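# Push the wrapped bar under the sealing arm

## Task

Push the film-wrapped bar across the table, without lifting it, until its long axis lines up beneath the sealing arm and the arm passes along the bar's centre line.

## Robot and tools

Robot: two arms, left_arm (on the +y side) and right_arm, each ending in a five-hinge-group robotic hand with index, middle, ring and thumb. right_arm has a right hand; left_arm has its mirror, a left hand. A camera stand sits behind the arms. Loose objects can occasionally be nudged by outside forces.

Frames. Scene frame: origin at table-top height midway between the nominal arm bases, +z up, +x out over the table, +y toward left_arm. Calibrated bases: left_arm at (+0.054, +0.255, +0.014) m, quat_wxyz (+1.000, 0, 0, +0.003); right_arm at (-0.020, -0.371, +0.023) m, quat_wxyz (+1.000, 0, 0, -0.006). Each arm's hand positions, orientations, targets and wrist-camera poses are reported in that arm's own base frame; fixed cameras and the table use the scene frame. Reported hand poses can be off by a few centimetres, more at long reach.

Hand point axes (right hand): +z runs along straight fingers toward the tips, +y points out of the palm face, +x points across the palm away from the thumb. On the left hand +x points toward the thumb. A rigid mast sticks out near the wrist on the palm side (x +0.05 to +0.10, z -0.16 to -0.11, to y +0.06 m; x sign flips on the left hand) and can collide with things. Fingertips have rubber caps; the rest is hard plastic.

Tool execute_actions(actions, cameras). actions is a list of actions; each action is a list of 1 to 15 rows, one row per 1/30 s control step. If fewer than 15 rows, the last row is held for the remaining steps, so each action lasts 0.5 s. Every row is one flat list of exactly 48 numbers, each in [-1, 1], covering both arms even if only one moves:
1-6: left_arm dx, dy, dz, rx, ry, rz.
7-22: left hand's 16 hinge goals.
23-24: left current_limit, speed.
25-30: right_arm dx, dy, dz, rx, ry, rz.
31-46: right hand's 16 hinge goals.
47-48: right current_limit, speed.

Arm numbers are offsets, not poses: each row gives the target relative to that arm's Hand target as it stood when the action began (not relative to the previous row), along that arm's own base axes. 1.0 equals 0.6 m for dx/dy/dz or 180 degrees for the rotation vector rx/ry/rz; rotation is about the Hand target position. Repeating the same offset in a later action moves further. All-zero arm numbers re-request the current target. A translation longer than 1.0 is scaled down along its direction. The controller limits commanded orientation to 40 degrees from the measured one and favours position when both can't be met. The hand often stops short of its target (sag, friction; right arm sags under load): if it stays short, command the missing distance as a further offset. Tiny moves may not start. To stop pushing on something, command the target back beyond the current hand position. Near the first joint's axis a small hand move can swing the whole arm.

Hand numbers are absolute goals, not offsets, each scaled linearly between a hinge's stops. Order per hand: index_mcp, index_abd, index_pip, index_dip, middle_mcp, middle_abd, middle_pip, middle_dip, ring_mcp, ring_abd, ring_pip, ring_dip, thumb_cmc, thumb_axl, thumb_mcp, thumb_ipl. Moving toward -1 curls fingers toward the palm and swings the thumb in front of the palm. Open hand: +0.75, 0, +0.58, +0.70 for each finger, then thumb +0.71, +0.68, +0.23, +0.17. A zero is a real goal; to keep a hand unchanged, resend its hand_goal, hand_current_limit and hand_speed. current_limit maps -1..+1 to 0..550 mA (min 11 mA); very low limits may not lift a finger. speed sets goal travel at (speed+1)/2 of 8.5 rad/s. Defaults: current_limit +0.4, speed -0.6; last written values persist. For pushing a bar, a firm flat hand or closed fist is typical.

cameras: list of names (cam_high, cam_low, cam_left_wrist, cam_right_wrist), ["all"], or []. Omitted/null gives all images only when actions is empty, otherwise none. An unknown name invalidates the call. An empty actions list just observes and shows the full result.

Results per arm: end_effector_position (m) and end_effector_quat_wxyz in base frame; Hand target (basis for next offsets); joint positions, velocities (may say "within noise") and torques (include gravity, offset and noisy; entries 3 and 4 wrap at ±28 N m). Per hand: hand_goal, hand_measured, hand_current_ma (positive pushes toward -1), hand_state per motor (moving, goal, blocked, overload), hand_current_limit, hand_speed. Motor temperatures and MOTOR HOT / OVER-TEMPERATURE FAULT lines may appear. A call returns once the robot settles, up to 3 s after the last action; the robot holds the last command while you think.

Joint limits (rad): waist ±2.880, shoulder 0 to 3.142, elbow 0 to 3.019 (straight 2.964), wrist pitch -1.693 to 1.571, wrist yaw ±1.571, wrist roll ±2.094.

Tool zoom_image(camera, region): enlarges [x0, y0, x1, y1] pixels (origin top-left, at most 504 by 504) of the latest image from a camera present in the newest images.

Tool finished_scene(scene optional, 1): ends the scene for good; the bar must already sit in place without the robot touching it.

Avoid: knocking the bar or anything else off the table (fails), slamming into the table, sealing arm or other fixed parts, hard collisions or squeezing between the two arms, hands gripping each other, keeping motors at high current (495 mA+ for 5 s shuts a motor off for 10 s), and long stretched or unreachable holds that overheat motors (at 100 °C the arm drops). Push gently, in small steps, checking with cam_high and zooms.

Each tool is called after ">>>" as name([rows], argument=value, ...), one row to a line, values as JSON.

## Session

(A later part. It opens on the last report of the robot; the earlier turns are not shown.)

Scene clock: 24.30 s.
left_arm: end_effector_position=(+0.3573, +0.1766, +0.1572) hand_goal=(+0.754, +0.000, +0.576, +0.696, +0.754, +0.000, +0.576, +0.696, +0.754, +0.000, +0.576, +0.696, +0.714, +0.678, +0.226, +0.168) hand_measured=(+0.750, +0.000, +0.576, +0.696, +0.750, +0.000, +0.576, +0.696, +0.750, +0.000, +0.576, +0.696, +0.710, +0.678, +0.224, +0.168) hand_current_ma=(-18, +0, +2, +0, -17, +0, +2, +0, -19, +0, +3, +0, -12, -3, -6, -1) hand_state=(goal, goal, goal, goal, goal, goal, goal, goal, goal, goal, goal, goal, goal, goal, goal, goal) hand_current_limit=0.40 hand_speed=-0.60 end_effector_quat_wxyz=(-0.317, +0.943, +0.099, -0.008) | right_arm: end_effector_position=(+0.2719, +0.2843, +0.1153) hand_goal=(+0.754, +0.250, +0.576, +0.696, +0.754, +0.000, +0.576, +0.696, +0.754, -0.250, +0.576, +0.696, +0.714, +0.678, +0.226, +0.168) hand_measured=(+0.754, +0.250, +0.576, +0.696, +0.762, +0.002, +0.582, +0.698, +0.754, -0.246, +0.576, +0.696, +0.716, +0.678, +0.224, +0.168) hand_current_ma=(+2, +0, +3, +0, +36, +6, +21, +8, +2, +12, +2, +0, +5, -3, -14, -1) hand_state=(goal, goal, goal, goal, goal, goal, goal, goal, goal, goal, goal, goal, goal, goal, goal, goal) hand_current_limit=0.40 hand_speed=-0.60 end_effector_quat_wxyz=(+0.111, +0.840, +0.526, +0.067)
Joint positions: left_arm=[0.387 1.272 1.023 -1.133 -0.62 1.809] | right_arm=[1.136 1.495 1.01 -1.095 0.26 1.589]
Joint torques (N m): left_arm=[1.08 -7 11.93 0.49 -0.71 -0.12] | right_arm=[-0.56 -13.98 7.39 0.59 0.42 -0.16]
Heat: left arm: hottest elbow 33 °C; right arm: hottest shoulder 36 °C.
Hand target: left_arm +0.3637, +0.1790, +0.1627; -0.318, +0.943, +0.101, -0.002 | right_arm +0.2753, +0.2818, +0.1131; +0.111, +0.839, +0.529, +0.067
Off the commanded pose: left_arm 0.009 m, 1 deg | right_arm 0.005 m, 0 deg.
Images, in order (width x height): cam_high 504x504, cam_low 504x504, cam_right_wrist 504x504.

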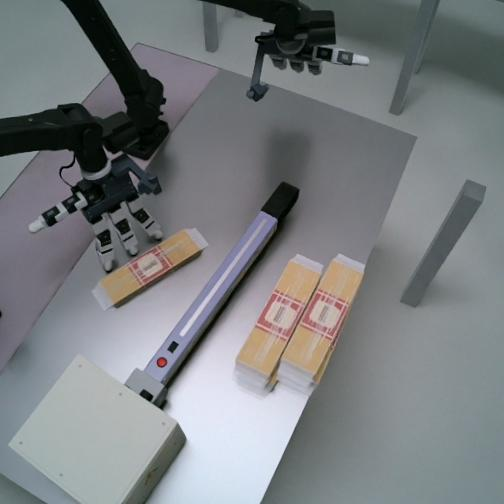

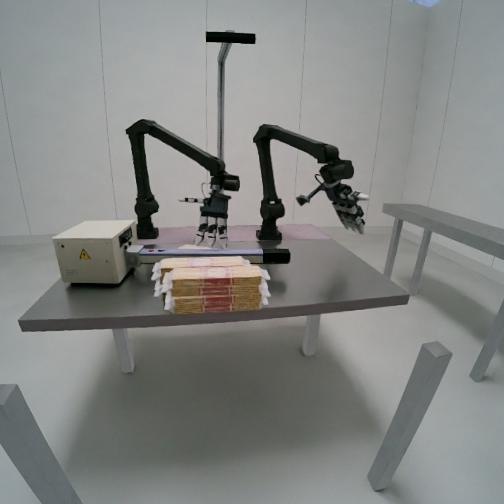

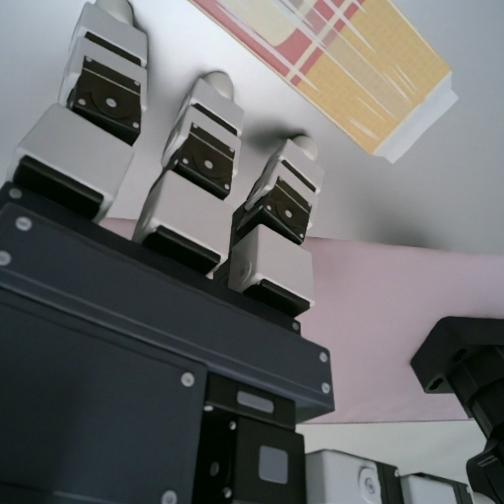

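>>> execute_actions([
  [[0,0,0,0,0,0,0.754,0,0.576,0.696,0.754,0,0.576,0.696,0.754,0,0.576,0.696,0.714,0.678,0.226,0.168,0.4,-0.6,0.0,0.0,0.012,0.0,0.0,0.0,0.754,0.25,0.576,0.696,0.754,0,0.576,0.696,0.754,-0.25,0.576,0.696,0.714,0.678,0.226,0.168,0.4,-0.6]],
  [[0,0,0,0,0,0,0.754,0,0.576,0.696,0.754,0,0.576,0.696,0.754,0,0.576,0.696,0.714,0.678,0.226,0.168,0.4,-0.6,0.02,-0.01,0.0,0.0,0.0,0.0,0.754,0.25,0.576,0.696,0.754,0,0.576,0.696,0.754,-0.25,0.576,0.696,0.714,0.678,0.226,0.168,0.4,-0.6]],
], cameras=["cam_high","cam_right_wrist"])

>>> zoom_image(camera="cam_high", region=[80, 200, 220, 320])

>>> zoom_image(camera="cam_right_wrist", region=[50, 0, 350, 200])

Scene clock: 26.10 s.
left_arm: end_effector_position=(+0.3573, +0.1766, +0.1572) hand_goal=(+0.754, +0.000, +0.576, +0.696, +0.754, +0.000, +0.576, +0.696, +0.754, +0.000, +0.576, +0.696, +0.714, +0.678, +0.226, +0.168) hand_measured=(+0.750, +0.000, +0.576, +0.696, +0.750, +0.000, +0.576, +0.696, +0.750, +0.000, +0.576, +0.696, +0.710, +0.678, +0.224, +0.168) hand_current_ma=(-18, +0, +2, +0, -17, +0, +2, +0, -19, +0, +3, +0, -12, -3, -6, -1) hand_state=(goal, goal, goal, goal, goal, goal, goal, goal, goal, goal, goal, goal, goal, goal, goal, goal) hand_current_limit=0.40 hand_speed=-0.60 end_effector_quat_wxyz=(-0.317, +0.943, +0.099, -0.008) | right_arm: end_effector_position=(+0.2854, +0.2750, +0.1163) hand_goal=(+0.754, +0.250, +0.576, +0.696, +0.754, +0.000, +0.576, +0.696, +0.754, -0.250, +0.576, +0.696, +0.714, +0.678, +0.226, +0.168) hand_measured=(+0.756, +0.250, +0.576, +0.696, +0.758, +0.000, +0.580, +0.700, +0.756, -0.246, +0.576, +0.696, +0.716, +0.678, +0.224, +0.168) hand_current_ma=(+12, +0, +3, +0, +15, +3, +13, +13, +5, +11, +3, +0, +5, -3, -14, -1) hand_state=(goal, goal, goal, goal, goal, goal, goal, goal, goal, goal, goal, goal, goal, goal, goal, goal) hand_current_limit=0.40 hand_speed=-0.60 end_effector_quat_wxyz=(+0.113, +0.842, +0.523, +0.063)
Joint positions: left_arm=[0.387 1.272 1.023 -1.133 -0.62 1.809] | right_arm=[1.095 1.493 1.01 -1.096 0.26 1.555]
Joint torques (N m): left_arm=[1.03 -7.06 11.89 0.49 -0.71 -0.11] | right_arm=[-0.09 -14.74 8.25 0.25 0.41 -0.16]
Heat: left arm: hottest elbow 33 °C; right arm: hottest shoulder 36 °C.
Hand target: left_arm +0.3637, +0.1790, +0.1627; -0.318, +0.943, +0.101, -0.002 | right_arm +0.2873, +0.2757, +0.1202; +0.111, +0.839, +0.529, +0.067
Off the commanded pose: left_arm 0.009 m, 1 deg | right_arm 0.004 m, 1 deg.
Images, in order (width x height): cam_high 504x504, cam_right_wrist 504x504.

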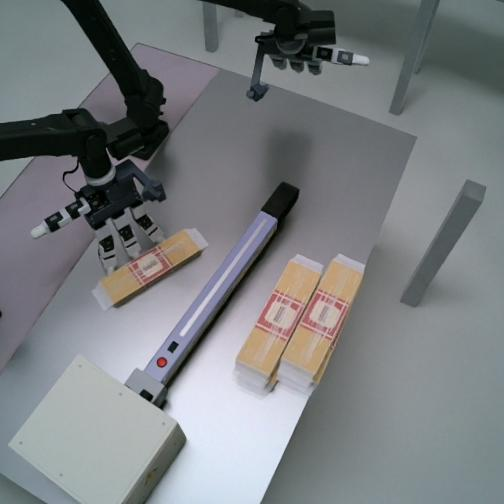

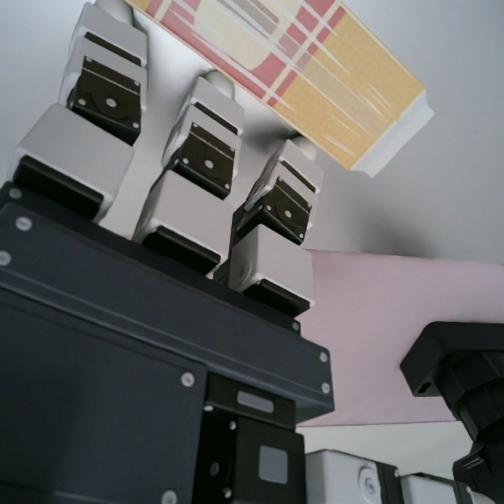

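Scaled by 3.600.

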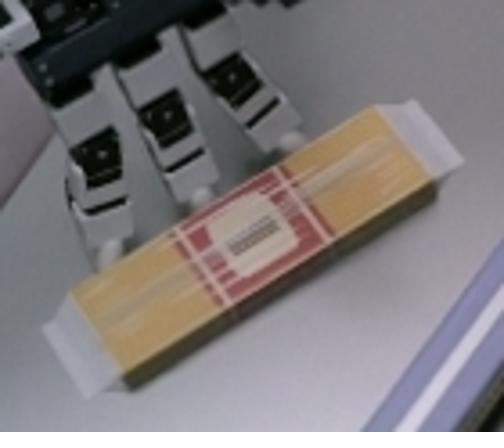

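Scaled by 1.680.

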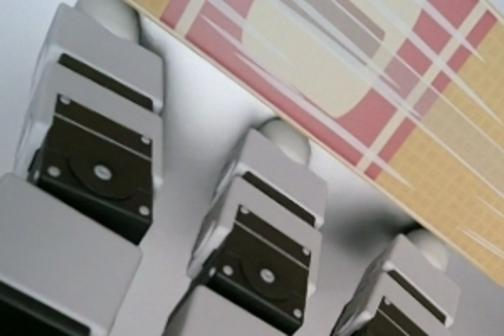

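>>> execute_actions([
  [[0,0,0,0,0,0,0.754,0,0.576,0.696,0.754,0,0.576,0.696,0.754,0,0.576,0.696,0.714,0.678,0.226,0.168,0.4,-0.6,0.018,-0.004,0.01,0.0,0.0,0.006,0.754,0.25,0.576,0.696,0.754,0,0.576,0.696,0.754,-0.25,0.576,0.696,0.714,0.678,0.226,0.168,0.4,-0.6]],
  [[0,0,0,0,0,0,0.754,0,0.576,0.696,0.754,0,0.576,0.696,0.754,0,0.576,0.696,0.714,0.678,0.226,0.168,0.4,-0.6,0.022,-0.003,0.0,0.0,0.0,0.0097,0.754,0.25,0.576,0.696,0.754,0,0.576,0.696,0.754,-0.25,0.576,0.696,0.714,0.678,0.226,0.168,0.4,-0.6]],
], cameras=["cam_high","cam_right_wrist"])

>>> zoom_image(camera="cam_high", region=[80, 180, 280, 320])

Scene clock: 27.63 s.
left_arm: end_effector_position=(+0.3573, +0.1766, +0.1572) hand_goal=(+0.754, +0.000, +0.576, +0.696, +0.754, +0.000, +0.576, +0.696, +0.754, +0.000, +0.576, +0.696, +0.714, +0.678, +0.226, +0.168) hand_measured=(+0.750, +0.000, +0.576, +0.696, +0.750, +0.000, +0.576, +0.696, +0.750, +0.000, +0.576, +0.696, +0.710, +0.678, +0.224, +0.168) hand_current_ma=(-18, +0, +2, +0, -17, +0, +2, +0, -19, +0, +3, +0, -12, -3, -6, -1) hand_state=(goal, goal, goal, goal, goal, goal, goal, goal, goal, goal, goal, goal, goal, goal, goal, goal) hand_current_limit=0.40 hand_speed=-0.60 end_effector_quat_wxyz=(-0.317, +0.943, +0.099, -0.008) | right_arm: end_effector_position=(+0.3054, +0.2676, +0.1165) hand_goal=(+0.754, +0.250, +0.576, +0.696, +0.754, +0.000, +0.576, +0.696, +0.754, -0.250, +0.576, +0.696, +0.714, +0.678, +0.226, +0.168) hand_measured=(+0.762, +0.250, +0.580, +0.696, +0.760, +0.000, +0.580, +0.700, +0.756, -0.246, +0.576, +0.696, +0.716, +0.678, +0.224, +0.168) hand_current_ma=(+32, +2, +13, +2, +24, +2, +13, +13, +7, +10, +3, +0, +5, -3, -14, -1) hand_state=(goal, goal, goal, goal, goal, goal, goal, goal, goal, goal, goal, goal, goal, goal, goal, goal) hand_current_limit=0.40 hand_speed=-0.60 end_effector_quat_wxyz=(+0.117, +0.827, +0.547, +0.055)
Joint positions: left_arm=[0.387 1.272 1.023 -1.133 -0.62 1.809] | right_arm=[1.043 1.493 1.01 -1.094 0.259 1.447]
Joint torques (N m): left_arm=[1.08 -7.18 11.89 0.49 -0.71 -0.12] | right_arm=[-0.38 -15.68 8.94 0.58 0.42 -0.14]
Heat: left arm: hottest elbow 33 °C; right arm: hottest shoulder 36 °C.
Hand target: left_arm +0.3637, +0.1790, +0.1627; -0.318, +0.943, +0.101, -0.002 | right_arm +0.3113, +0.2715, +0.1262; +0.110, +0.825, +0.550, +0.070
Off the commanded pose: left_arm 0.009 m, 1 deg | right_arm 0.012 m, 2 deg.
Images, in order (width x height): cam_high 504x504, cam_right_wrist 504x504.

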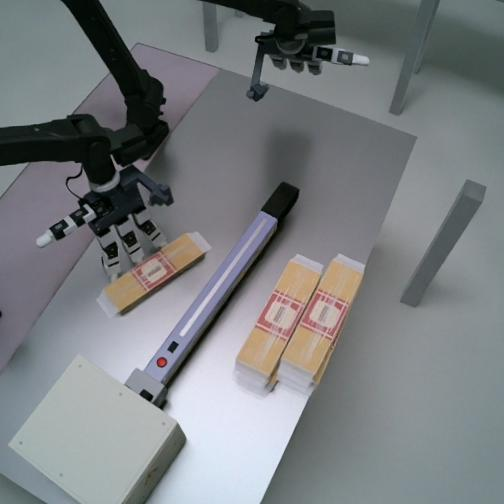

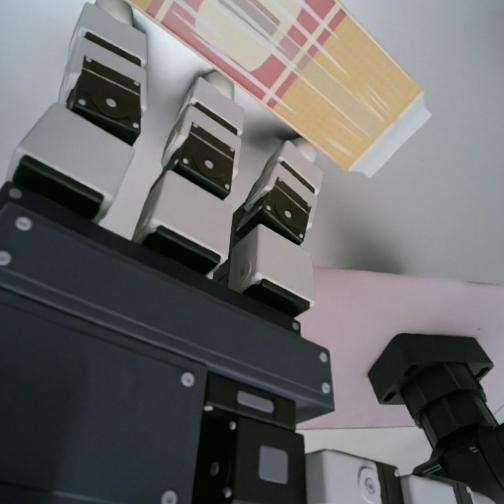

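Scaled by 2.520.

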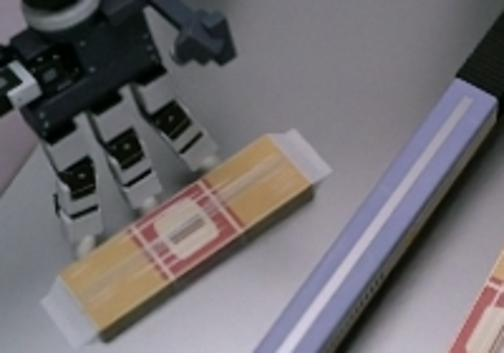

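>>> execute_actions([
  [[0,0,0,0,0,0,0.754,0,0.576,0.696,0.754,0,0.576,0.696,0.754,0,0.576,0.696,0.714,0.678,0.226,0.168,0.4,-0.6,0.025,0.0,0.004,0.0,0.0,0.0097,0.754,0.25,0.576,0.696,0.754,0,0.576,0.696,0.754,-0.25,0.576,0.696,0.714,0.678,0.226,0.168,0.4,-0.6]],
  [[0,0,0,0,0,0,0.754,0,0.576,0.696,0.754,0,0.576,0.696,0.754,0,0.576,0.696,0.714,0.678,0.226,0.168,0.4,-0.6,0.025,0.0,0.004,0.0,0.0,0.0097,0.754,0.25,0.576,0.696,0.754,0,0.576,0.696,0.754,-0.25,0.576,0.696,0.714,0.678,0.226,0.168,0.4,-0.6]],
  [[0,0,0,0,0,0,0.754,0,0.576,0.696,0.754,0,0.576,0.696,0.754,0,0.576,0.696,0.714,0.678,0.226,0.168,0.4,-0.6,0.025,0.0,0.004,0.0,0.0,0.0097,0.754,0.25,0.576,0.696,0.754,0,0.576,0.696,0.754,-0.25,0.576,0.696,0.714,0.678,0.226,0.168,0.4,-0.6]],
], cameras=["cam_high","cam_right_wrist"])

>>> zoom_image(camera="cam_high", region=[80, 180, 280, 320])

Scene clock: 29.73 s.
left_arm: end_effector_position=(+0.3573, +0.1766, +0.1572) hand_goal=(+0.754, +0.000, +0.576, +0.696, +0.754, +0.000, +0.576, +0.696, +0.754, +0.000, +0.576, +0.696, +0.714, +0.678, +0.226, +0.168) hand_measured=(+0.750, +0.000, +0.576, +0.696, +0.750, +0.000, +0.576, +0.696, +0.750, +0.000, +0.576, +0.696, +0.710, +0.678, +0.224, +0.168) hand_current_ma=(-18, +0, +2, +0, -17, +0, +2, +0, -19, +0, +3, +0, -12, -3, -6, -1) hand_state=(goal, goal, goal, goal, goal, goal, goal, goal, goal, goal, goal, goal, goal, goal, goal, goal) hand_current_limit=0.40 hand_speed=-0.60 end_effector_quat_wxyz=(-0.317, +0.943, +0.099, -0.008) | right_arm: end_effector_position=(+0.3399, +0.2587, +0.1164) hand_goal=(+0.754, +0.250, +0.576, +0.696, +0.754, +0.000, +0.576, +0.696, +0.754, -0.250, +0.576, +0.696, +0.714, +0.678, +0.226, +0.168) hand_measured=(+0.762, +0.250, +0.580, +0.696, +0.760, +0.000, +0.580, +0.700, +0.768, -0.252, +0.586, +0.700, +0.716, +0.678, +0.224, +0.168) hand_current_ma=(+39, +2, +17, +3, +27, +2, +14, +13, +63, -7, +44, +17, +5, -3, -14, -1) hand_state=(goal, goal, goal, goal, goal, goal, goal, goal, goal, goal, goal, goal, goal, goal, goal, goal) hand_current_limit=0.40 hand_speed=-0.60 end_effector_quat_wxyz=(+0.114, +0.799, +0.589, +0.048)
Joint positions: left_arm=[0.387 1.272 1.023 -1.133 -0.62 1.809] | right_arm=[0.955 1.491 1.011 -1.071 0.247 1.254]
Joint torques (N m): left_arm=[1.08 -7.12 11.89 0.49 -0.71 -0.11] | right_arm=[-0.79 -14.51 12.16 0.77 0.51 -0.13]
Heat: left arm: hottest elbow 33 °C; right arm: hottest shoulder 36 °C.
Hand target: left_arm +0.3637, +0.1790, +0.1627; -0.318, +0.943, +0.101, -0.002 | right_arm +0.3563, +0.2716, +0.1335; +0.106, +0.799, +0.587, +0.075
Off the commanded pose: left_arm 0.009 m, 1 deg | right_arm 0.027 m, 3 deg.
Images, in order (width x height): cam_high 504x504, cam_right_wrist 504x504.

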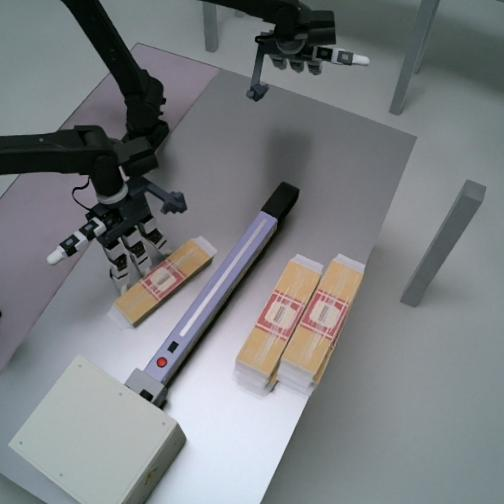

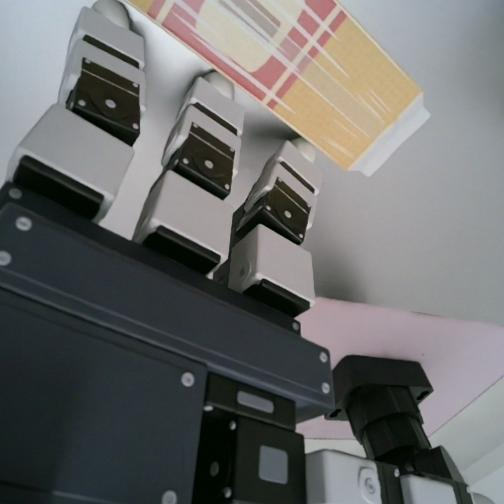

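Scaled by 2.520.

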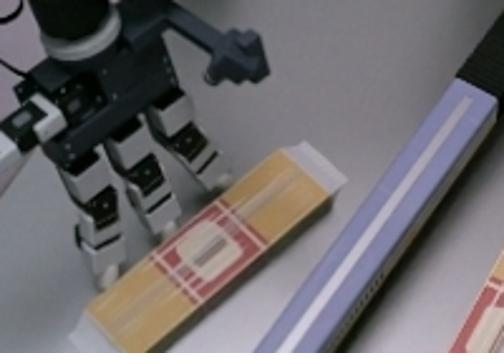

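>>> execute_actions([
  [[0,0,0,0,0,0,0.754,0,0.576,0.696,0.754,0,0.576,0.696,0.754,0,0.576,0.696,0.714,0.678,0.226,0.168,0.4,-0.6,0.005,0.01,0.012,0.0088,-0.0028,0.003,0.754,0.25,0.576,0.696,0.754,0,0.576,0.696,0.754,-0.25,0.576,0.696,0.714,0.678,0.226,0.168,0.4,-0.6]],
  [[0,0,0,0,0,0,0.754,0,0.576,0.696,0.754,0,0.576,0.696,0.754,0,0.576,0.696,0.714,0.678,0.226,0.168,0.4,-0.6,0.022,0.004,0.008,0.0088,-0.0028,0.008,0.754,0.25,0.576,0.696,0.754,0,0.576,0.696,0.754,-0.25,0.576,0.696,0.714,0.678,0.226,0.168,0.4,-0.6]],
  [[0,0,0,0,0,0,0.754,0,0.576,0.696,0.754,0,0.576,0.696,0.754,0,0.576,0.696,0.714,0.678,0.226,0.168,0.4,-0.6,0.022,0.004,0.006,0.0,0.0,0.008,0.754,0.25,0.576,0.696,0.754,0,0.576,0.696,0.754,-0.25,0.576,0.696,0.714,0.678,0.226,0.168,0.4,-0.6]],
], cameras=["cam_high","cam_right_wrist"])

>>> zoom_image(camera="cam_high", region=[100, 200, 280, 340])

Scene clock: 32.13 s.
left_arm: end_effector_position=(+0.3573, +0.1766, +0.1572) hand_goal=(+0.754, +0.000, +0.576, +0.696, +0.754, +0.000, +0.576, +0.696, +0.754, +0.000, +0.576, +0.696, +0.714, +0.678, +0.226, +0.168) hand_measured=(+0.750, +0.000, +0.576, +0.696, +0.750, +0.000, +0.576, +0.696, +0.750, +0.000, +0.576, +0.696, +0.710, +0.678, +0.224, +0.168) hand_current_ma=(-18, +0, +2, +0, -17, +0, +2, +0, -19, +0, +3, +0, -12, -3, -6, -1) hand_state=(goal, goal, goal, goal, goal, goal, goal, goal, goal, goal, goal, goal, goal, goal, goal, goal) hand_current_limit=0.40 hand_speed=-0.60 end_effector_quat_wxyz=(-0.317, +0.943, +0.099, -0.008) | right_arm: end_effector_position=(+0.3675, +0.2646, +0.1250) hand_goal=(+0.754, +0.250, +0.576, +0.696, +0.754, +0.000, +0.576, +0.696, +0.754, -0.250, +0.576, +0.696, +0.714, +0.678, +0.226, +0.168) hand_measured=(+0.762, +0.252, +0.580, +0.698, +0.760, +0.002, +0.580, +0.700, +0.758, -0.246, +0.580, +0.698, +0.716, +0.678, +0.224, +0.168) hand_current_ma=(+39, +9, +19, +4, +29, +4, +16, +13, +13, +15, +13, +11, +5, -3, -14, -1) hand_state=(goal, goal, goal, goal, goal, goal, goal, goal, goal, goal, goal, goal, goal, goal, goal, goal) hand_current_limit=0.40 hand_speed=-0.60 end_effector_quat_wxyz=(+0.095, +0.786, +0.607, +0.066)
Joint positions: left_arm=[0.387 1.272 1.023 -1.133 -0.62 1.809] | right_arm=[0.898 1.489 1.04 -1.037 0.217 1.146]
Joint torques (N m): left_arm=[1.08 -7.06 11.89 0.49 -0.71 -0.11] | right_arm=[-0.56 -15.21 13.42 0.91 0.32 -0.11]
Heat: left arm: hottest elbow 34 °C; right arm: hottest shoulder 36 °C.
Hand target: left_arm +0.3637, +0.1790, +0.1627; -0.318, +0.943, +0.101, -0.002 | right_arm +0.3857, +0.2825, +0.1490; +0.087, +0.783, +0.607, +0.101
Off the commanded pose: left_arm 0.009 m, 1 deg | right_arm 0.035 m, 4 deg.
Images, in order (width x height): cam_high 504x504, cam_right_wrist 504x504.

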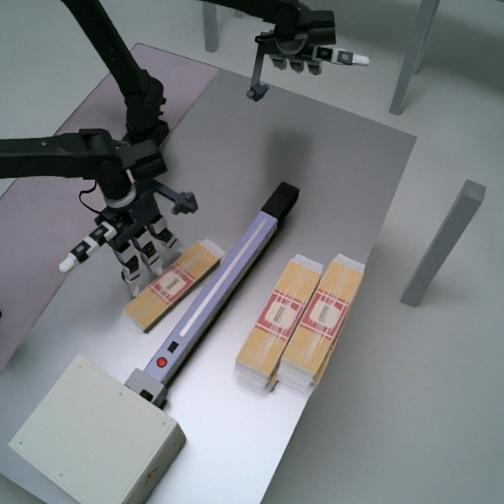

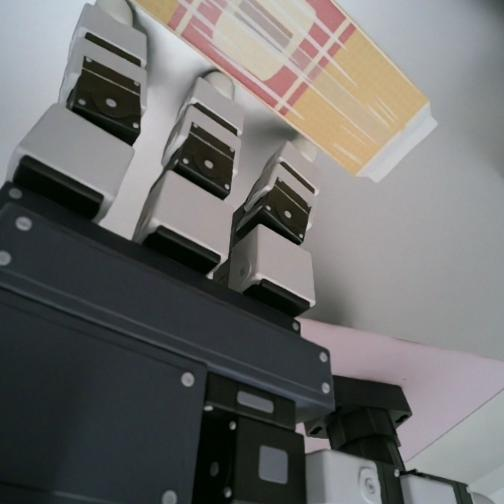

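Scaled by 2.800.

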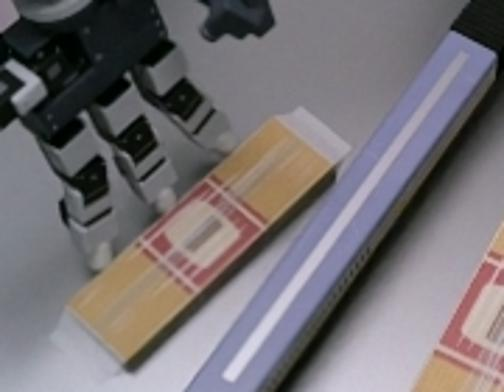

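>>> execute_actions([
  [[0,0,0,0,0,0,0.754,0,0.576,0.696,0.754,0,0.576,0.696,0.754,0,0.576,0.696,0.714,0.678,0.226,0.168,0.4,-0.6,0.024,0.004,0.0,0.0,0.0,0.009,0.754,0.25,0.576,0.696,0.754,0,0.576,0.696,0.754,-0.25,0.576,0.696,0.714,0.678,0.226,0.168,0.4,-0.6]],
  [[0,0,0,0,0,0,0.754,0,0.576,0.696,0.754,0,0.576,0.696,0.754,0,0.576,0.696,0.714,0.678,0.226,0.168,0.4,-0.6,0.024,0.004,0.0,0.0,0.0,0.009,0.754,0.25,0.576,0.696,0.754,0,0.576,0.696,0.754,-0.25,0.576,0.696,0.714,0.678,0.226,0.168,0.4,-0.6]],
  [[0,0,0,0,0,0,0.754,0,0.576,0.696,0.754,0,0.576,0.696,0.754,0,0.576,0.696,0.714,0.678,0.226,0.168,0.4,-0.6,0.024,0.004,0.002,0.0,0.0,0.009,0.754,0.25,0.576,0.696,0.754,0,0.576,0.696,0.754,-0.25,0.576,0.696,0.714,0.678,0.226,0.168,0.4,-0.6]],
], cameras=["cam_high","cam_low","cam_right_wrist"])

>>> zoom_image(camera="cam_high", region=[110, 200, 280, 350])

>>> zoom_image(camera="cam_low", region=[130, 200, 300, 300])

Scene clock: 34.50 s.
left_arm: end_effector_position=(+0.3573, +0.1766, +0.1572) hand_goal=(+0.754, +0.000, +0.576, +0.696, +0.754, +0.000, +0.576, +0.696, +0.754, +0.000, +0.576, +0.696, +0.714, +0.678, +0.226, +0.168) hand_measured=(+0.750, +0.000, +0.576, +0.696, +0.750, +0.000, +0.576, +0.696, +0.750, +0.000, +0.576, +0.696, +0.710, +0.678, +0.224, +0.168) hand_current_ma=(-18, +0, +2, +0, -17, +0, +2, +0, -19, +0, +3, +0, -12, -3, -6, -1) hand_state=(goal, goal, goal, goal, goal, goal, goal, goal, goal, goal, goal, goal, goal, goal, goal, goal) hand_current_limit=0.40 hand_speed=-0.60 end_effector_quat_wxyz=(-0.317, +0.943, +0.099, -0.008) | right_arm: end_effector_position=(+0.4115, +0.2735, +0.1396) hand_goal=(+0.754, +0.250, +0.576, +0.696, +0.754, +0.000, +0.576, +0.696, +0.754, -0.250, +0.576, +0.696, +0.714, +0.678, +0.226, +0.168) hand_measured=(+0.758, +0.252, +0.580, +0.698, +0.758, +0.002, +0.580, +0.700, +0.758, -0.246, +0.580, +0.698, +0.716, +0.678, +0.224, +0.168) hand_current_ma=(+16, +6, +12, +5, +16, +4, +13, +13, +13, +15, +13, +10, +5, -3, -14, -1) hand_state=(goal, goal, goal, goal, goal, goal, goal, goal, goal, goal, goal, goal, goal, goal, goal, goal) hand_current_limit=0.40 hand_speed=-0.60 end_effector_quat_wxyz=(+0.085, +0.761, +0.638, +0.087)
Joint positions: left_arm=[0.387 1.272 1.023 -1.133 -0.62 1.809] | right_arm=[0.822 1.511 1.103 -1.009 0.191 0.982]
Joint torques (N m): left_arm=[1.14 -7.18 11.86 0.46 -0.71 -0.12] | right_arm=[-0.32 -13.04 13.67 0.96 0.22 -0.13]
Heat: left arm: hottest elbow 34 °C; right arm: hottest shoulder 36 °C.
Hand target: left_arm +0.3637, +0.1790, +0.1627; -0.318, +0.943, +0.101, -0.002 | right_arm +0.4290, +0.2896, +0.1502; +0.082, +0.757, +0.640, +0.104
Off the commanded pose: left_arm 0.009 m, 1 deg | right_arm 0.026 m, 2 deg.
Images, in order (width x height): cam_high 504x504, cam_low 504x504, cam_right_wrist 504x504.

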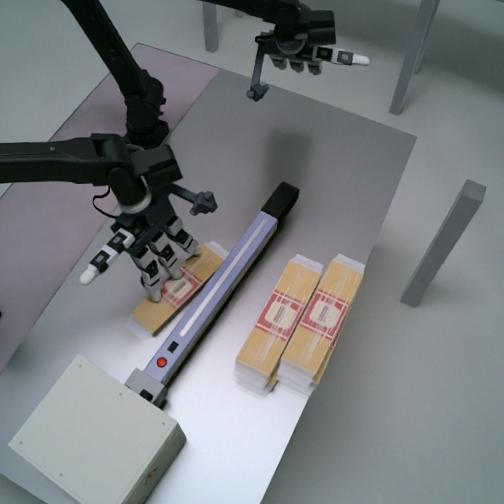

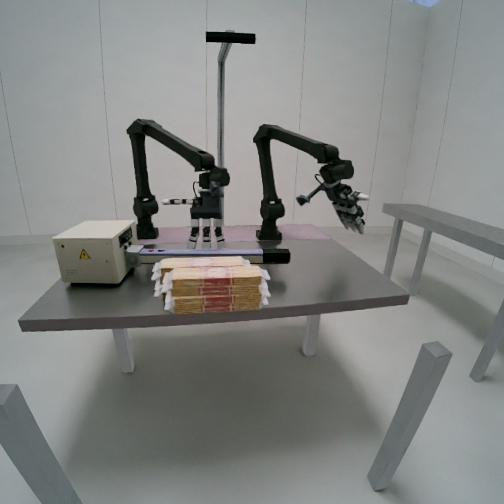

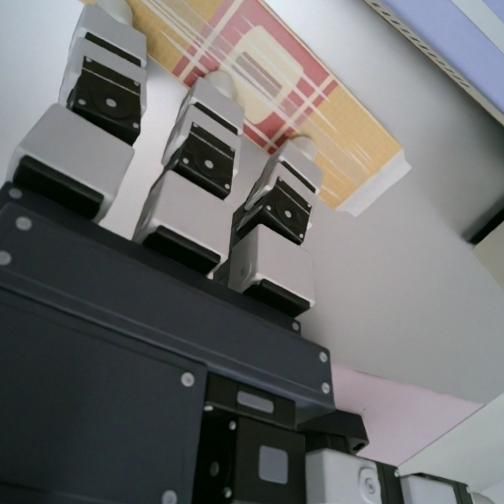

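Scaled by 2.965.

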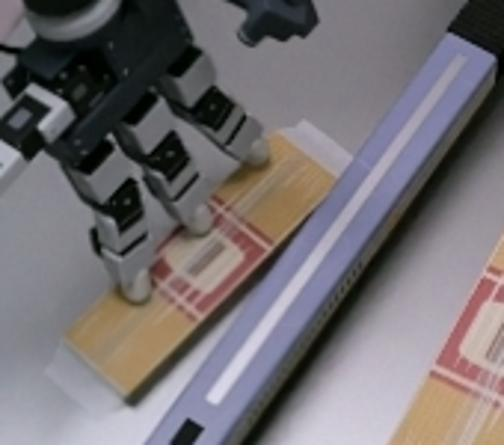

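Scaled by 2.965.

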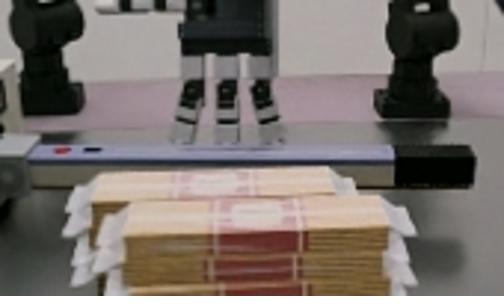

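>>> execute_actions([
  [[0,0,0,0,0,0,0.754,0,0.576,0.696,0.754,0,0.576,0.696,0.754,0,0.576,0.696,0.714,0.678,0.226,0.168,0.4,-0.6,0.0,0.0,0.042,0.0,0.0,0.0,0.754,0.25,0.576,0.696,0.754,0,0.576,0.696,0.754,-0.25,0.576,0.696,0.714,0.678,0.226,0.168,0.4,-0.6]],
  [[0,0,0,0,0,0,0.754,0,0.576,0.696,0.754,0,0.576,0.696,0.754,0,0.576,0.696,0.714,0.678,0.226,0.168,0.4,-0.6,-0.045,-0.02,0.01,0.0,0.0,0.01,0.754,0.25,0.576,0.696,0.754,0,0.576,0.696,0.754,-0.25,0.576,0.696,0.714,0.678,0.226,0.168,0.4,-0.6]],
  [[0,0,0,0,0,0,0.754,0,0.576,0.696,0.754,0,0.576,0.696,0.754,0,0.576,0.696,0.714,0.678,0.226,0.168,0.4,-0.6,-0.062,-0.033,0.0,0.0,0.0,0.01,0.754,0.25,0.576,0.696,0.754,0,0.576,0.696,0.754,-0.25,0.576,0.696,0.714,0.678,0.226,0.168,0.4,-0.6]],
], cameras=["cam_high","cam_right_wrist"])

>>> zoom_image(camera="cam_high", region=[100, 200, 280, 350])

Scene clock: 36.90 s.
left_arm: end_effector_position=(+0.3573, +0.1766, +0.1572) hand_goal=(+0.754, +0.000, +0.576, +0.696, +0.754, +0.000, +0.576, +0.696, +0.754, +0.000, +0.576, +0.696, +0.714, +0.678, +0.226, +0.168) hand_measured=(+0.750, +0.000, +0.576, +0.696, +0.750, +0.000, +0.576, +0.696, +0.750, +0.000, +0.576, +0.696, +0.710, +0.678, +0.224, +0.168) hand_current_ma=(-18, +0, +2, +0, -17, +0, +2, +0, -19, +0, +3, +0, -12, -3, -6, -1) hand_state=(goal, goal, goal, goal, goal, goal, goal, goal, goal, goal, goal, goal, goal, goal, goal, goal) hand_current_limit=0.40 hand_speed=-0.60 end_effector_quat_wxyz=(-0.317, +0.943, +0.099, -0.008) | right_arm: end_effector_position=(+0.3685, +0.2578, +0.1790) hand_goal=(+0.754, +0.250, +0.576, +0.696, +0.754, +0.000, +0.576, +0.696, +0.754, -0.250, +0.576, +0.696, +0.714, +0.678, +0.226, +0.168) hand_measured=(+0.756, +0.252, +0.578, +0.698, +0.756, +0.002, +0.578, +0.700, +0.756, -0.246, +0.578, +0.698, +0.716, +0.678, +0.224, +0.168) hand_current_ma=(+7, +4, +10, +5, +7, +4, +11, +12, +6, +12, +11, +10, +5, -3, -14, -1) hand_state=(goal, goal, goal, goal, goal, goal, goal, goal, goal, goal, goal, goal, goal, goal, goal, goal) hand_current_limit=0.40 hand_speed=-0.60 end_effector_quat_wxyz=(+0.079, +0.742, +0.657, +0.106)
Joint positions: left_arm=[0.387 1.272 1.023 -1.133 -0.62 1.809] | right_arm=[0.867 1.334 1.025 -1.072 0.187 0.971]
Joint torques (N m): left_arm=[1.14 -7.18 11.9 0.51 -0.71 -0.12] | right_arm=[0.62 -13.57 8.72 0.54 0.3 -0.11]
Heat: left arm: hottest elbow 34 °C; right arm: hottest shoulder 36 °C.
Hand target: left_arm +0.3637, +0.1790, +0.1627; -0.318, +0.943, +0.101, -0.002 | right_arm +0.3647, +0.2579, +0.1816; +0.079, +0.736, +0.663, +0.107
Off the commanded pose: left_arm 0.009 m, 1 deg | right_arm 0.004 m, 1 deg.
Images, in order (width x height): cam_high 504x504, cam_right_wrist 504x504.

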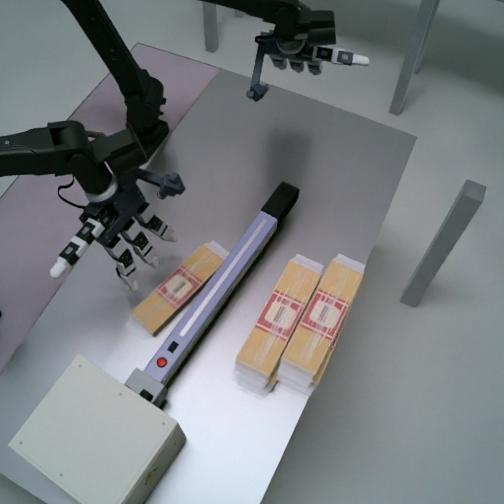

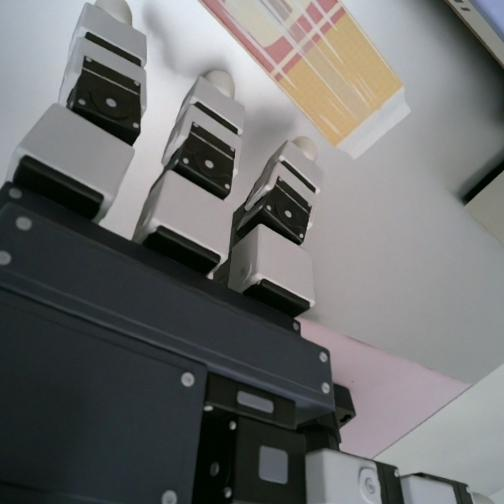

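Scaled by 2.800.

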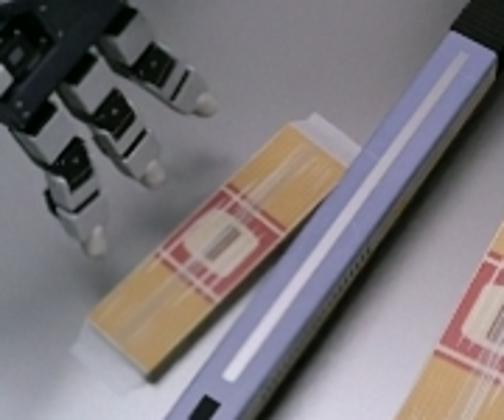

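>>> execute_actions([
  [[0,0,0,0,0,0,0.754,0,0.576,0.696,0.754,0,0.576,0.696,0.754,0,0.576,0.696,0.714,0.678,0.226,0.168,0.4,-0.6,0,0,-0.035,0,0,0,0.754,0.25,0.576,0.696,0.754,0,0.576,0.696,0.754,-0.25,0.576,0.696,0.714,0.678,0.226,0.168,0.4,-0.6]],
  [[0,0,0,0,0,0,0.754,0,0.576,0.696,0.754,0,0.576,0.696,0.754,0,0.576,0.696,0.714,0.678,0.226,0.168,0.4,-0.6,0,0,-0.035,0,0,0,0.754,0.25,0.576,0.696,0.754,0,0.576,0.696,0.754,-0.25,0.576,0.696,0.714,0.678,0.226,0.168,0.4,-0.6]],
], cameras=["cam_high","cam_right_wrist"])

Scene clock: 38.73 s.
left_arm: end_effector_position=(+0.3573, +0.1766, +0.1572) hand_goal=(+0.754, +0.000, +0.576, +0.696, +0.754, +0.000, +0.576, +0.696, +0.754, +0.000, +0.576, +0.696, +0.714, +0.678, +0.226, +0.168) hand_measured=(+0.750, +0.000, +0.576, +0.696, +0.750, +0.000, +0.576, +0.696, +0.750, +0.000, +0.576, +0.696, +0.710, +0.678, +0.224, +0.168) hand_current_ma=(-18, +0, +2, +0, -17, +0, +2, +0, -19, +0, +3, +0, -12, -3, -6, -1) hand_state=(goal, goal, goal, goal, goal, goal, goal, goal, goal, goal, goal, goal, goal, goal, goal, goal) hand_current_limit=0.40 hand_speed=-0.60 end_effector_quat_wxyz=(-0.317, +0.943, +0.099, -0.008) | right_arm: end_effector_position=(+0.3653, +0.2543, +0.1494) hand_goal=(+0.754, +0.250, +0.576, +0.696, +0.754, +0.000, +0.576, +0.696, +0.754, -0.250, +0.576, +0.696, +0.714, +0.678, +0.226, +0.168) hand_measured=(+0.756, +0.252, +0.578, +0.698, +0.756, +0.002, +0.578, +0.700, +0.756, -0.246, +0.578, +0.698, +0.716, +0.678, +0.224, +0.168) hand_current_ma=(+7, +4, +10, +5, +7, +4, +11, +12, +6, +12, +11, +10, +5, -3, -14, -1) hand_state=(goal, goal, goal, goal, goal, goal, goal, goal, goal, goal, goal, goal, goal, goal, goal, goal) hand_current_limit=0.40 hand_speed=-0.60 end_effector_quat_wxyz=(+0.078, +0.742, +0.656, +0.114)
Joint positions: left_arm=[0.387 1.272 1.023 -1.133 -0.62 1.809] | right_arm=[0.868 1.342 0.947 -0.969 0.187 0.971]
Joint torques (N m): left_arm=[1.2 -7.06 11.88 0.5 -0.7 -0.12] | right_arm=[0.56 -10.46 8.5 1.21 0.28 -0.1]
Heat: left arm: hottest elbow 34 °C; right arm: hottest shoulder 37 °C.
Hand target: left_arm +0.3637, +0.1790, +0.1627; -0.318, +0.943, +0.101, -0.002 | right_arm +0.3647, +0.2578, +0.1393; +0.079, +0.736, +0.663, +0.107
Off the commanded pose: left_arm 0.009 m, 1 deg | right_arm 0.010 m, 1 deg.
Images, in order (width x height): cam_high 504x504, cam_right_wrist 504x504.

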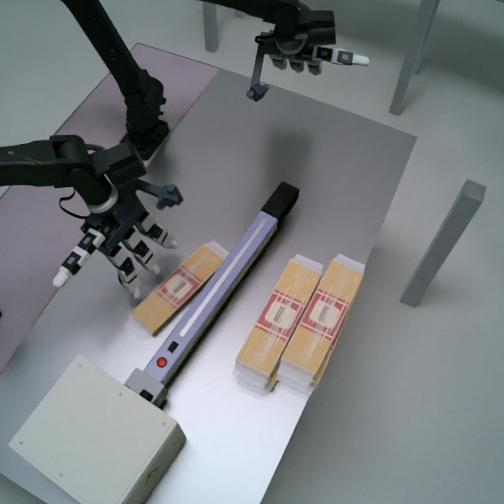

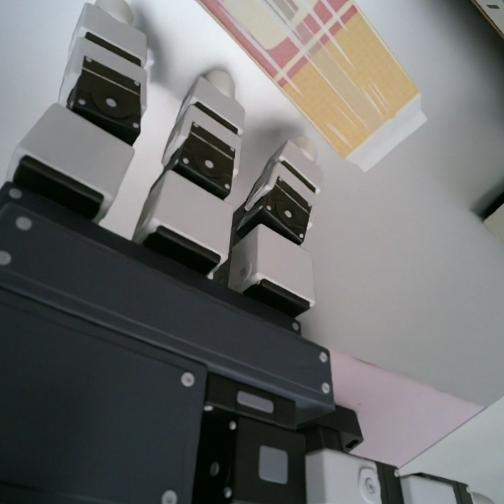

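>>> execute_actions([
  [[0,0,0,0,0,0,0.754,0,0.576,0.696,0.754,0,0.576,0.696,0.754,0,0.576,0.696,0.714,0.678,0.226,0.168,0.4,-0.6,0,0,-0.03,0,0,0,0.754,0.25,0.576,0.696,0.754,0,0.576,0.696,0.754,-0.25,0.576,0.696,0.714,0.678,0.226,0.168,0.4,-0.6]],
  [[0,0,0,0,0,0,0.754,0,0.576,0.696,0.754,0,0.576,0.696,0.754,0,0.576,0.696,0.714,0.678,0.226,0.168,0.4,-0.6,0,0,-0.017,0,0,0,0.754,0.25,0.576,0.696,0.754,0,0.576,0.696,0.754,-0.25,0.576,0.696,0.714,0.678,0.226,0.168,0.4,-0.6]],
], cameras=["cam_high"])

>>> zoom_image(camera="cam_high", region=[80, 190, 280, 390])

Scene clock: 40.30 s.
left_arm: end_effector_position=(+0.3573, +0.1766, +0.1572) hand_goal=(+0.754, +0.000, +0.576, +0.696, +0.754, +0.000, +0.576, +0.696, +0.754, +0.000, +0.576, +0.696, +0.714, +0.678, +0.226, +0.168) hand_measured=(+0.750, +0.000, +0.576, +0.696, +0.750, +0.000, +0.576, +0.696, +0.750, +0.000, +0.576, +0.696, +0.710, +0.678, +0.224, +0.168) hand_current_ma=(-18, +0, +2, +0, -17, +0, +2, +0, -19, +0, +3, +0, -12, -3, -6, -1) hand_state=(goal, goal, goal, goal, goal, goal, goal, goal, goal, goal, goal, goal, goal, goal, goal, goal) hand_current_limit=0.40 hand_speed=-0.60 end_effector_quat_wxyz=(-0.317, +0.943, +0.099, -0.008) | right_arm: end_effector_position=(+0.3659, +0.2550, +0.1215) hand_goal=(+0.754, +0.250, +0.576, +0.696, +0.754, +0.000, +0.576, +0.696, +0.754, -0.250, +0.576, +0.696, +0.714, +0.678, +0.226, +0.168) hand_measured=(+0.756, +0.252, +0.578, +0.698, +0.756, +0.002, +0.578, +0.700, +0.756, -0.246, +0.578, +0.698, +0.716, +0.678, +0.224, +0.168) hand_current_ma=(+7, +4, +10, +5, +7, +4, +11, +12, +6, +12, +11, +10, +5, -3, -14, -1) hand_state=(goal, goal, goal, goal, goal, goal, goal, goal, goal, goal, goal, goal, goal, goal, goal, goal) hand_current_limit=0.40 hand_speed=-0.60 end_effector_quat_wxyz=(+0.078, +0.742, +0.656, +0.115)
Joint positions: left_arm=[0.387 1.272 1.023 -1.133 -0.62 1.809] | right_arm=[0.868 1.378 0.901 -0.886 0.187 0.971]
Joint torques (N m): left_arm=[1.14 -7.18 11.85 0.47 -0.71 -0.12] | right_arm=[0.67 -10.64 8.14 1.22 0.28 -0.1]
Heat: left arm: hottest elbow 34 °C; right arm: hottest shoulder 37 °C.
Hand target: left_arm +0.3637, +0.1790, +0.1627; -0.318, +0.943, +0.101, -0.002 | right_arm +0.3647, +0.2578, +0.1113; +0.079, +0.737, +0.663, +0.107
Off the commanded pose: left_arm 0.009 m, 1 deg | right_arm 0.011 m, 1 deg.
Images, in order (width x height): cam_high 504x504.

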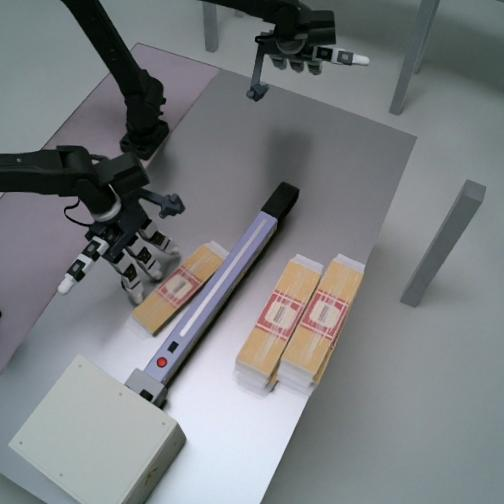

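Scaled by 2.520.

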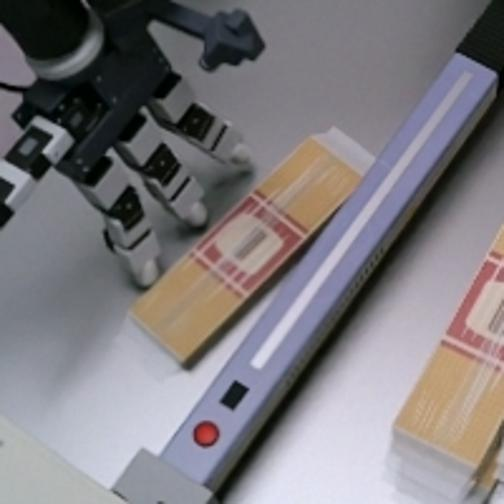

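>>> execute_actions([
  [[0,0,0,0,0,0,0.754,0,0.576,0.696,0.754,0,0.576,0.696,0.754,0,0.576,0.696,0.714,0.678,0.226,0.168,0.4,-0.6,0.01,0.005,-0.012,0,0,0,0.754,0.25,0.576,0.696,0.754,0,0.576,0.696,0.754,-0.25,0.576,0.696,0.714,0.678,0.226,0.168,0.4,-0.6]],
  [[0,0,0,0,0,0,0.754,0,0.576,0.696,0.754,0,0.576,0.696,0.754,0,0.576,0.696,0.714,0.678,0.226,0.168,0.4,-0.6,0.022,0.005,-0.003,0,0,0,0.754,0.25,0.576,0.696,0.754,0,0.576,0.696,0.754,-0.25,0.576,0.696,0.714,0.678,0.226,0.168,0.4,-0.6]],
  [[0,0,0,0,0,0,0.754,0,0.576,0.696,0.754,0,0.576,0.696,0.754,0,0.576,0.696,0.714,0.678,0.226,0.168,0.4,-0.6,0.022,0.004,0,0,0,0,0.754,0.25,0.576,0.696,0.754,0,0.576,0.696,0.754,-0.25,0.576,0.696,0.714,0.678,0.226,0.168,0.4,-0.6]],
], cameras=["cam_high"])

>>> zoom_image(camera="cam_high", region=[80, 190, 280, 390])

Scene clock: 42.37 s.
left_arm: end_effector_position=(+0.3573, +0.1766, +0.1572) hand_goal=(+0.754, +0.000, +0.576, +0.696, +0.754, +0.000, +0.576, +0.696, +0.754, +0.000, +0.576, +0.696, +0.714, +0.678, +0.226, +0.168) hand_measured=(+0.750, +0.000, +0.576, +0.696, +0.750, +0.000, +0.576, +0.696, +0.750, +0.000, +0.576, +0.696, +0.710, +0.678, +0.224, +0.168) hand_current_ma=(-18, +0, +2, +0, -17, +0, +2, +0, -19, +0, +3, +0, -12, -3, -6, -1) hand_state=(goal, goal, goal, goal, goal, goal, goal, goal, goal, goal, goal, goal, goal, goal, goal, goal) hand_current_limit=0.40 hand_speed=-0.60 end_effector_quat_wxyz=(-0.317, +0.943, +0.099, -0.008) | right_arm: end_effector_position=(+0.3825, +0.2602, +0.1167) hand_goal=(+0.754, +0.250, +0.576, +0.696, +0.754, +0.000, +0.576, +0.696, +0.754, -0.250, +0.576, +0.696, +0.714, +0.678, +0.226, +0.168) hand_measured=(+0.804, +0.294, +0.612, +0.716, +0.760, +0.002, +0.580, +0.700, +0.756, -0.246, +0.578, +0.698, +0.716, +0.678, +0.224, +0.168) hand_current_ma=(+245, +171, +159, +82, +28, +4, +13, +12, +6, +12, +11, +10, +5, -3, -15, -1) hand_state=(blocked, blocked, blocked, goal, goal, goal, goal, goal, goal, goal, goal, goal, goal, goal, goal, goal) hand_current_limit=0.40 hand_speed=-0.60 end_effector_quat_wxyz=(+0.077, +0.739, +0.659, +0.116)
Joint positions: left_arm=[0.387 1.272 1.023 -1.133 -0.62 1.809] | right_arm=[0.842 1.418 0.926 -0.862 0.179 0.937]
Joint torques (N m): left_arm=[1.08 -7.18 11.86 0.46 -0.71 -0.12] | right_arm=[-1.32 -7.82 10.91 1.46 0.21 -0.27]
Motor temperatures (°C): left_arm=[28 27 35 28 29 27] | right_arm=[29 37 35 29 27 31]
Heat: left arm: hottest elbow 35 °C; right arm: hottest shoulder 37 °C.
Hand target: left_arm +0.3637, +0.1790, +0.1627; -0.318, +0.943, +0.101, -0.002 | right_arm +0.3971, +0.2663, +0.1024; +0.079, +0.736, +0.663, +0.107
Off the commanded pose: left_arm 0.009 m, 1 deg | right_arm 0.021 m, 1 deg.
Images, in order (width x height): cam_high 504x504.

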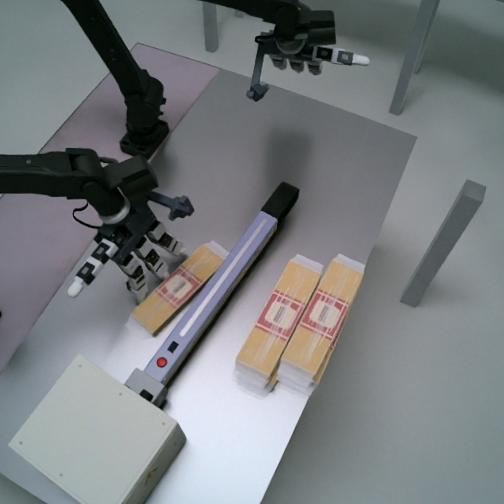

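Scaled by 2.520.

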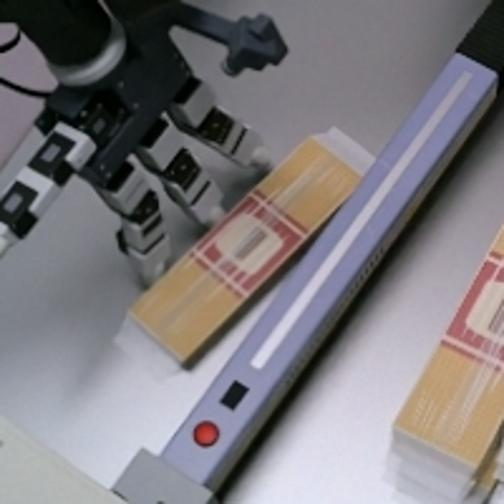

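>>> execute_actions([
  [[0,0,0,0,0,0,0.754,0,0.576,0.696,0.754,0,0.576,0.696,0.754,0,0.576,0.696,0.714,0.678,0.226,0.168,0.4,-0.6,0,0,0.012,-0.022,0,0,0.754,0.25,0.576,0.696,0.754,0,0.576,0.696,0.754,-0.25,0.576,0.696,0.714,0.678,0.226,0.168,0.4,-0.6]],
], cameras=["cam_high","cam_right_wrist"])

>>> zoom_image(camera="cam_high", region=[80, 190, 280, 390])

Scene clock: 43.60 s.
left_arm: end_effector_position=(+0.3573, +0.1766, +0.1572) hand_goal=(+0.754, +0.000, +0.576, +0.696, +0.754, +0.000, +0.576, +0.696, +0.754, +0.000, +0.576, +0.696, +0.714, +0.678, +0.226, +0.168) hand_measured=(+0.750, +0.000, +0.576, +0.696, +0.750, +0.000, +0.576, +0.696, +0.750, +0.000, +0.576, +0.696, +0.710, +0.678, +0.224, +0.168) hand_current_ma=(-18, +0, +2, +0, -17, +0, +2, +0, -19, +0, +3, +0, -12, -3, -6, -1) hand_state=(goal, goal, goal, goal, goal, goal, goal, goal, goal, goal, goal, goal, goal, goal, goal, goal) hand_current_limit=0.40 hand_speed=-0.60 end_effector_quat_wxyz=(-0.317, +0.943, +0.099, -0.008) | right_arm: end_effector_position=(+0.3884, +0.2610, +0.1157) hand_goal=(+0.754, +0.250, +0.576, +0.696, +0.754, +0.000, +0.576, +0.696, +0.754, -0.250, +0.576, +0.696, +0.714, +0.678, +0.226, +0.168) hand_measured=(+0.796, +0.246, +0.606, +0.712, +0.764, -0.004, +0.582, +0.700, +0.756, -0.246, +0.578, +0.698, +0.716, +0.678, +0.224, +0.168) hand_current_ma=(+199, -10, +127, +69, +41, -13, +25, +12, +5, +12, +10, +10, +5, -3, -15, -1) hand_state=(blocked, goal, blocked, goal, goal, goal, goal, goal, goal, goal, goal, goal, goal, goal, goal, goal) hand_current_limit=0.40 hand_speed=-0.60 end_effector_quat_wxyz=(+0.098, +0.737, +0.661, +0.096)
Joint positions: left_arm=[0.387 1.272 1.023 -1.133 -0.62 1.809] | right_arm=[0.846 1.458 0.962 -0.903 0.217 0.936]
Joint torques (N m): left_arm=[1.08 -7.12 11.89 0.49 -0.72 -0.12] | right_arm=[-0.21 -9.88 11.26 0.38 0.66 -0.14]
Heat: left arm: hottest elbow 35 °C; right arm: hottest shoulder 36 °C.
Hand target: left_arm +0.3637, +0.1790, +0.1627; -0.318, +0.943, +0.101, -0.002 | right_arm +0.3971, +0.2663, +0.1095; +0.105, +0.733, +0.667, +0.084
Off the commanded pose: left_arm 0.009 m, 1 deg | right_arm 0.012 m, 2 deg.
Images, in order (width x height): cam_high 504x504, cam_right_wrist 504x504.

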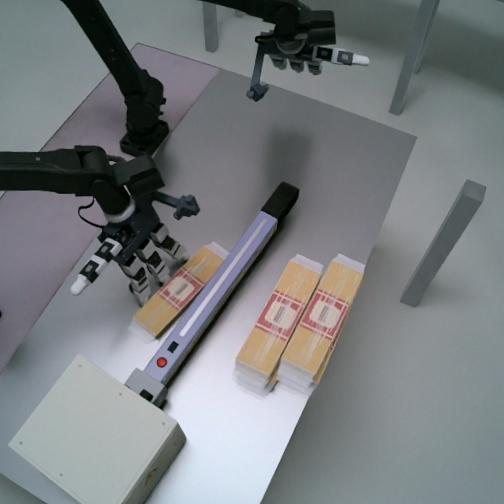

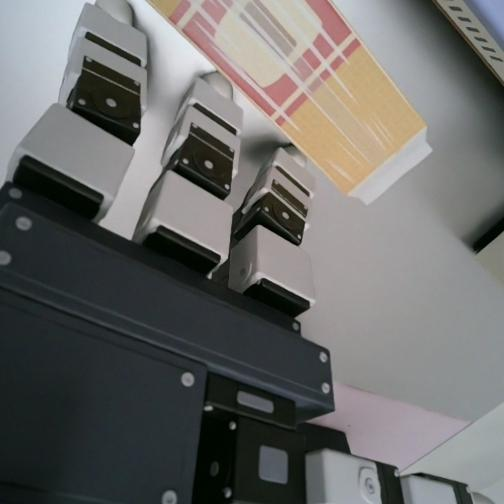

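Scaled by 2.520.

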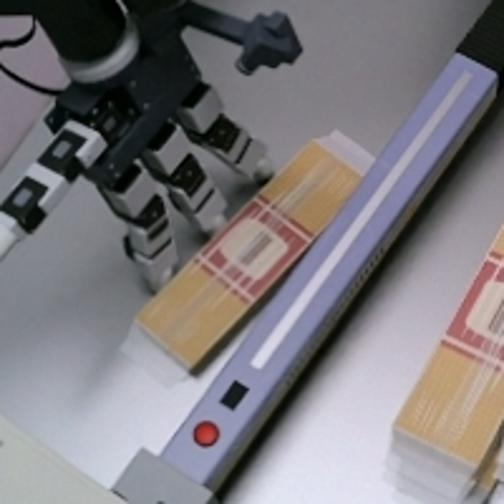

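>>> execute_actions([
  [[0,0,0,0,0,0,0.754,0,0.576,0.696,0.754,0,0.576,0.696,0.754,0,0.576,0.696,0.714,0.678,0.226,0.168,0.4,-0.6,0,0,0.014,0,0,0,0.754,0.25,0.576,0.696,0.754,0,0.576,0.696,0.754,-0.25,0.576,0.696,0.714,0.678,0.226,0.168,0.4,-0.6]],
], cameras=[])

Scene clock: 44.53 s.
left_arm: end_effector_position=(+0.3573, +0.1766, +0.1572) hand_goal=(+0.754, +0.000, +0.576, +0.696, +0.754, +0.000, +0.576, +0.696, +0.754, +0.000, +0.576, +0.696, +0.714, +0.678, +0.226, +0.168) hand_measured=(+0.750, +0.000, +0.576, +0.696, +0.750, +0.000, +0.576, +0.696, +0.750, +0.000, +0.576, +0.696, +0.710, +0.678, +0.224, +0.168) hand_current_ma=(-18, +0, +2, +0, -17, +0, +2, +0, -19, +0, +3, +0, -12, -3, -6, -1) hand_state=(goal, goal, goal, goal, goal, goal, goal, goal, goal, goal, goal, goal, goal, goal, goal, goal) hand_current_limit=0.40 hand_speed=-0.60 end_effector_quat_wxyz=(-0.317, +0.943, +0.099, -0.008) | right_arm: end_effector_position=(+0.3865, +0.2585, +0.1151) hand_goal=(+0.754, +0.250, +0.576, +0.696, +0.754, +0.000, +0.576, +0.696, +0.754, -0.250, +0.576, +0.696, +0.714, +0.678, +0.226, +0.168) hand_measured=(+0.772, +0.242, +0.586, +0.702, +0.752, -0.016, +0.574, +0.696, +0.756, -0.246, +0.578, +0.698, +0.716, +0.678, +0.224, +0.168) hand_current_ma=(+78, -32, +45, +26, -11, -61, -4, +3, +5, +12, +10, +10, +5, -3, -15, -1) hand_state=(goal, goal, goal, goal, goal, goal, goal, goal, goal, goal, goal, goal, goal, goal, goal, goal) hand_current_limit=0.40 hand_speed=-0.60 end_effector_quat_wxyz=(+0.100, +0.737, +0.663, +0.088)
Joint positions: left_arm=[0.387 1.272 1.023 -1.133 -0.62 1.809] | right_arm=[0.846 1.459 0.964 -0.921 0.219 0.936]
Joint torques (N m): left_arm=[1.03 -7.06 11.89 0.5 -0.71 -0.11] | right_arm=[-0.15 -10.99 12.14 0.12 0.61 -0.14]
Heat: left arm: hottest elbow 35 °C; right arm: hottest shoulder 36 °C.
Hand target: left_arm +0.3637, +0.1790, +0.1627; -0.318, +0.943, +0.101, -0.002 | right_arm +0.3971, +0.2663, +0.1179; +0.104, +0.733, +0.667, +0.084
Off the commanded pose: left_arm 0.009 m, 1 deg | right_arm 0.013 m, 1 deg.
No camera images: "cameras" was empty.


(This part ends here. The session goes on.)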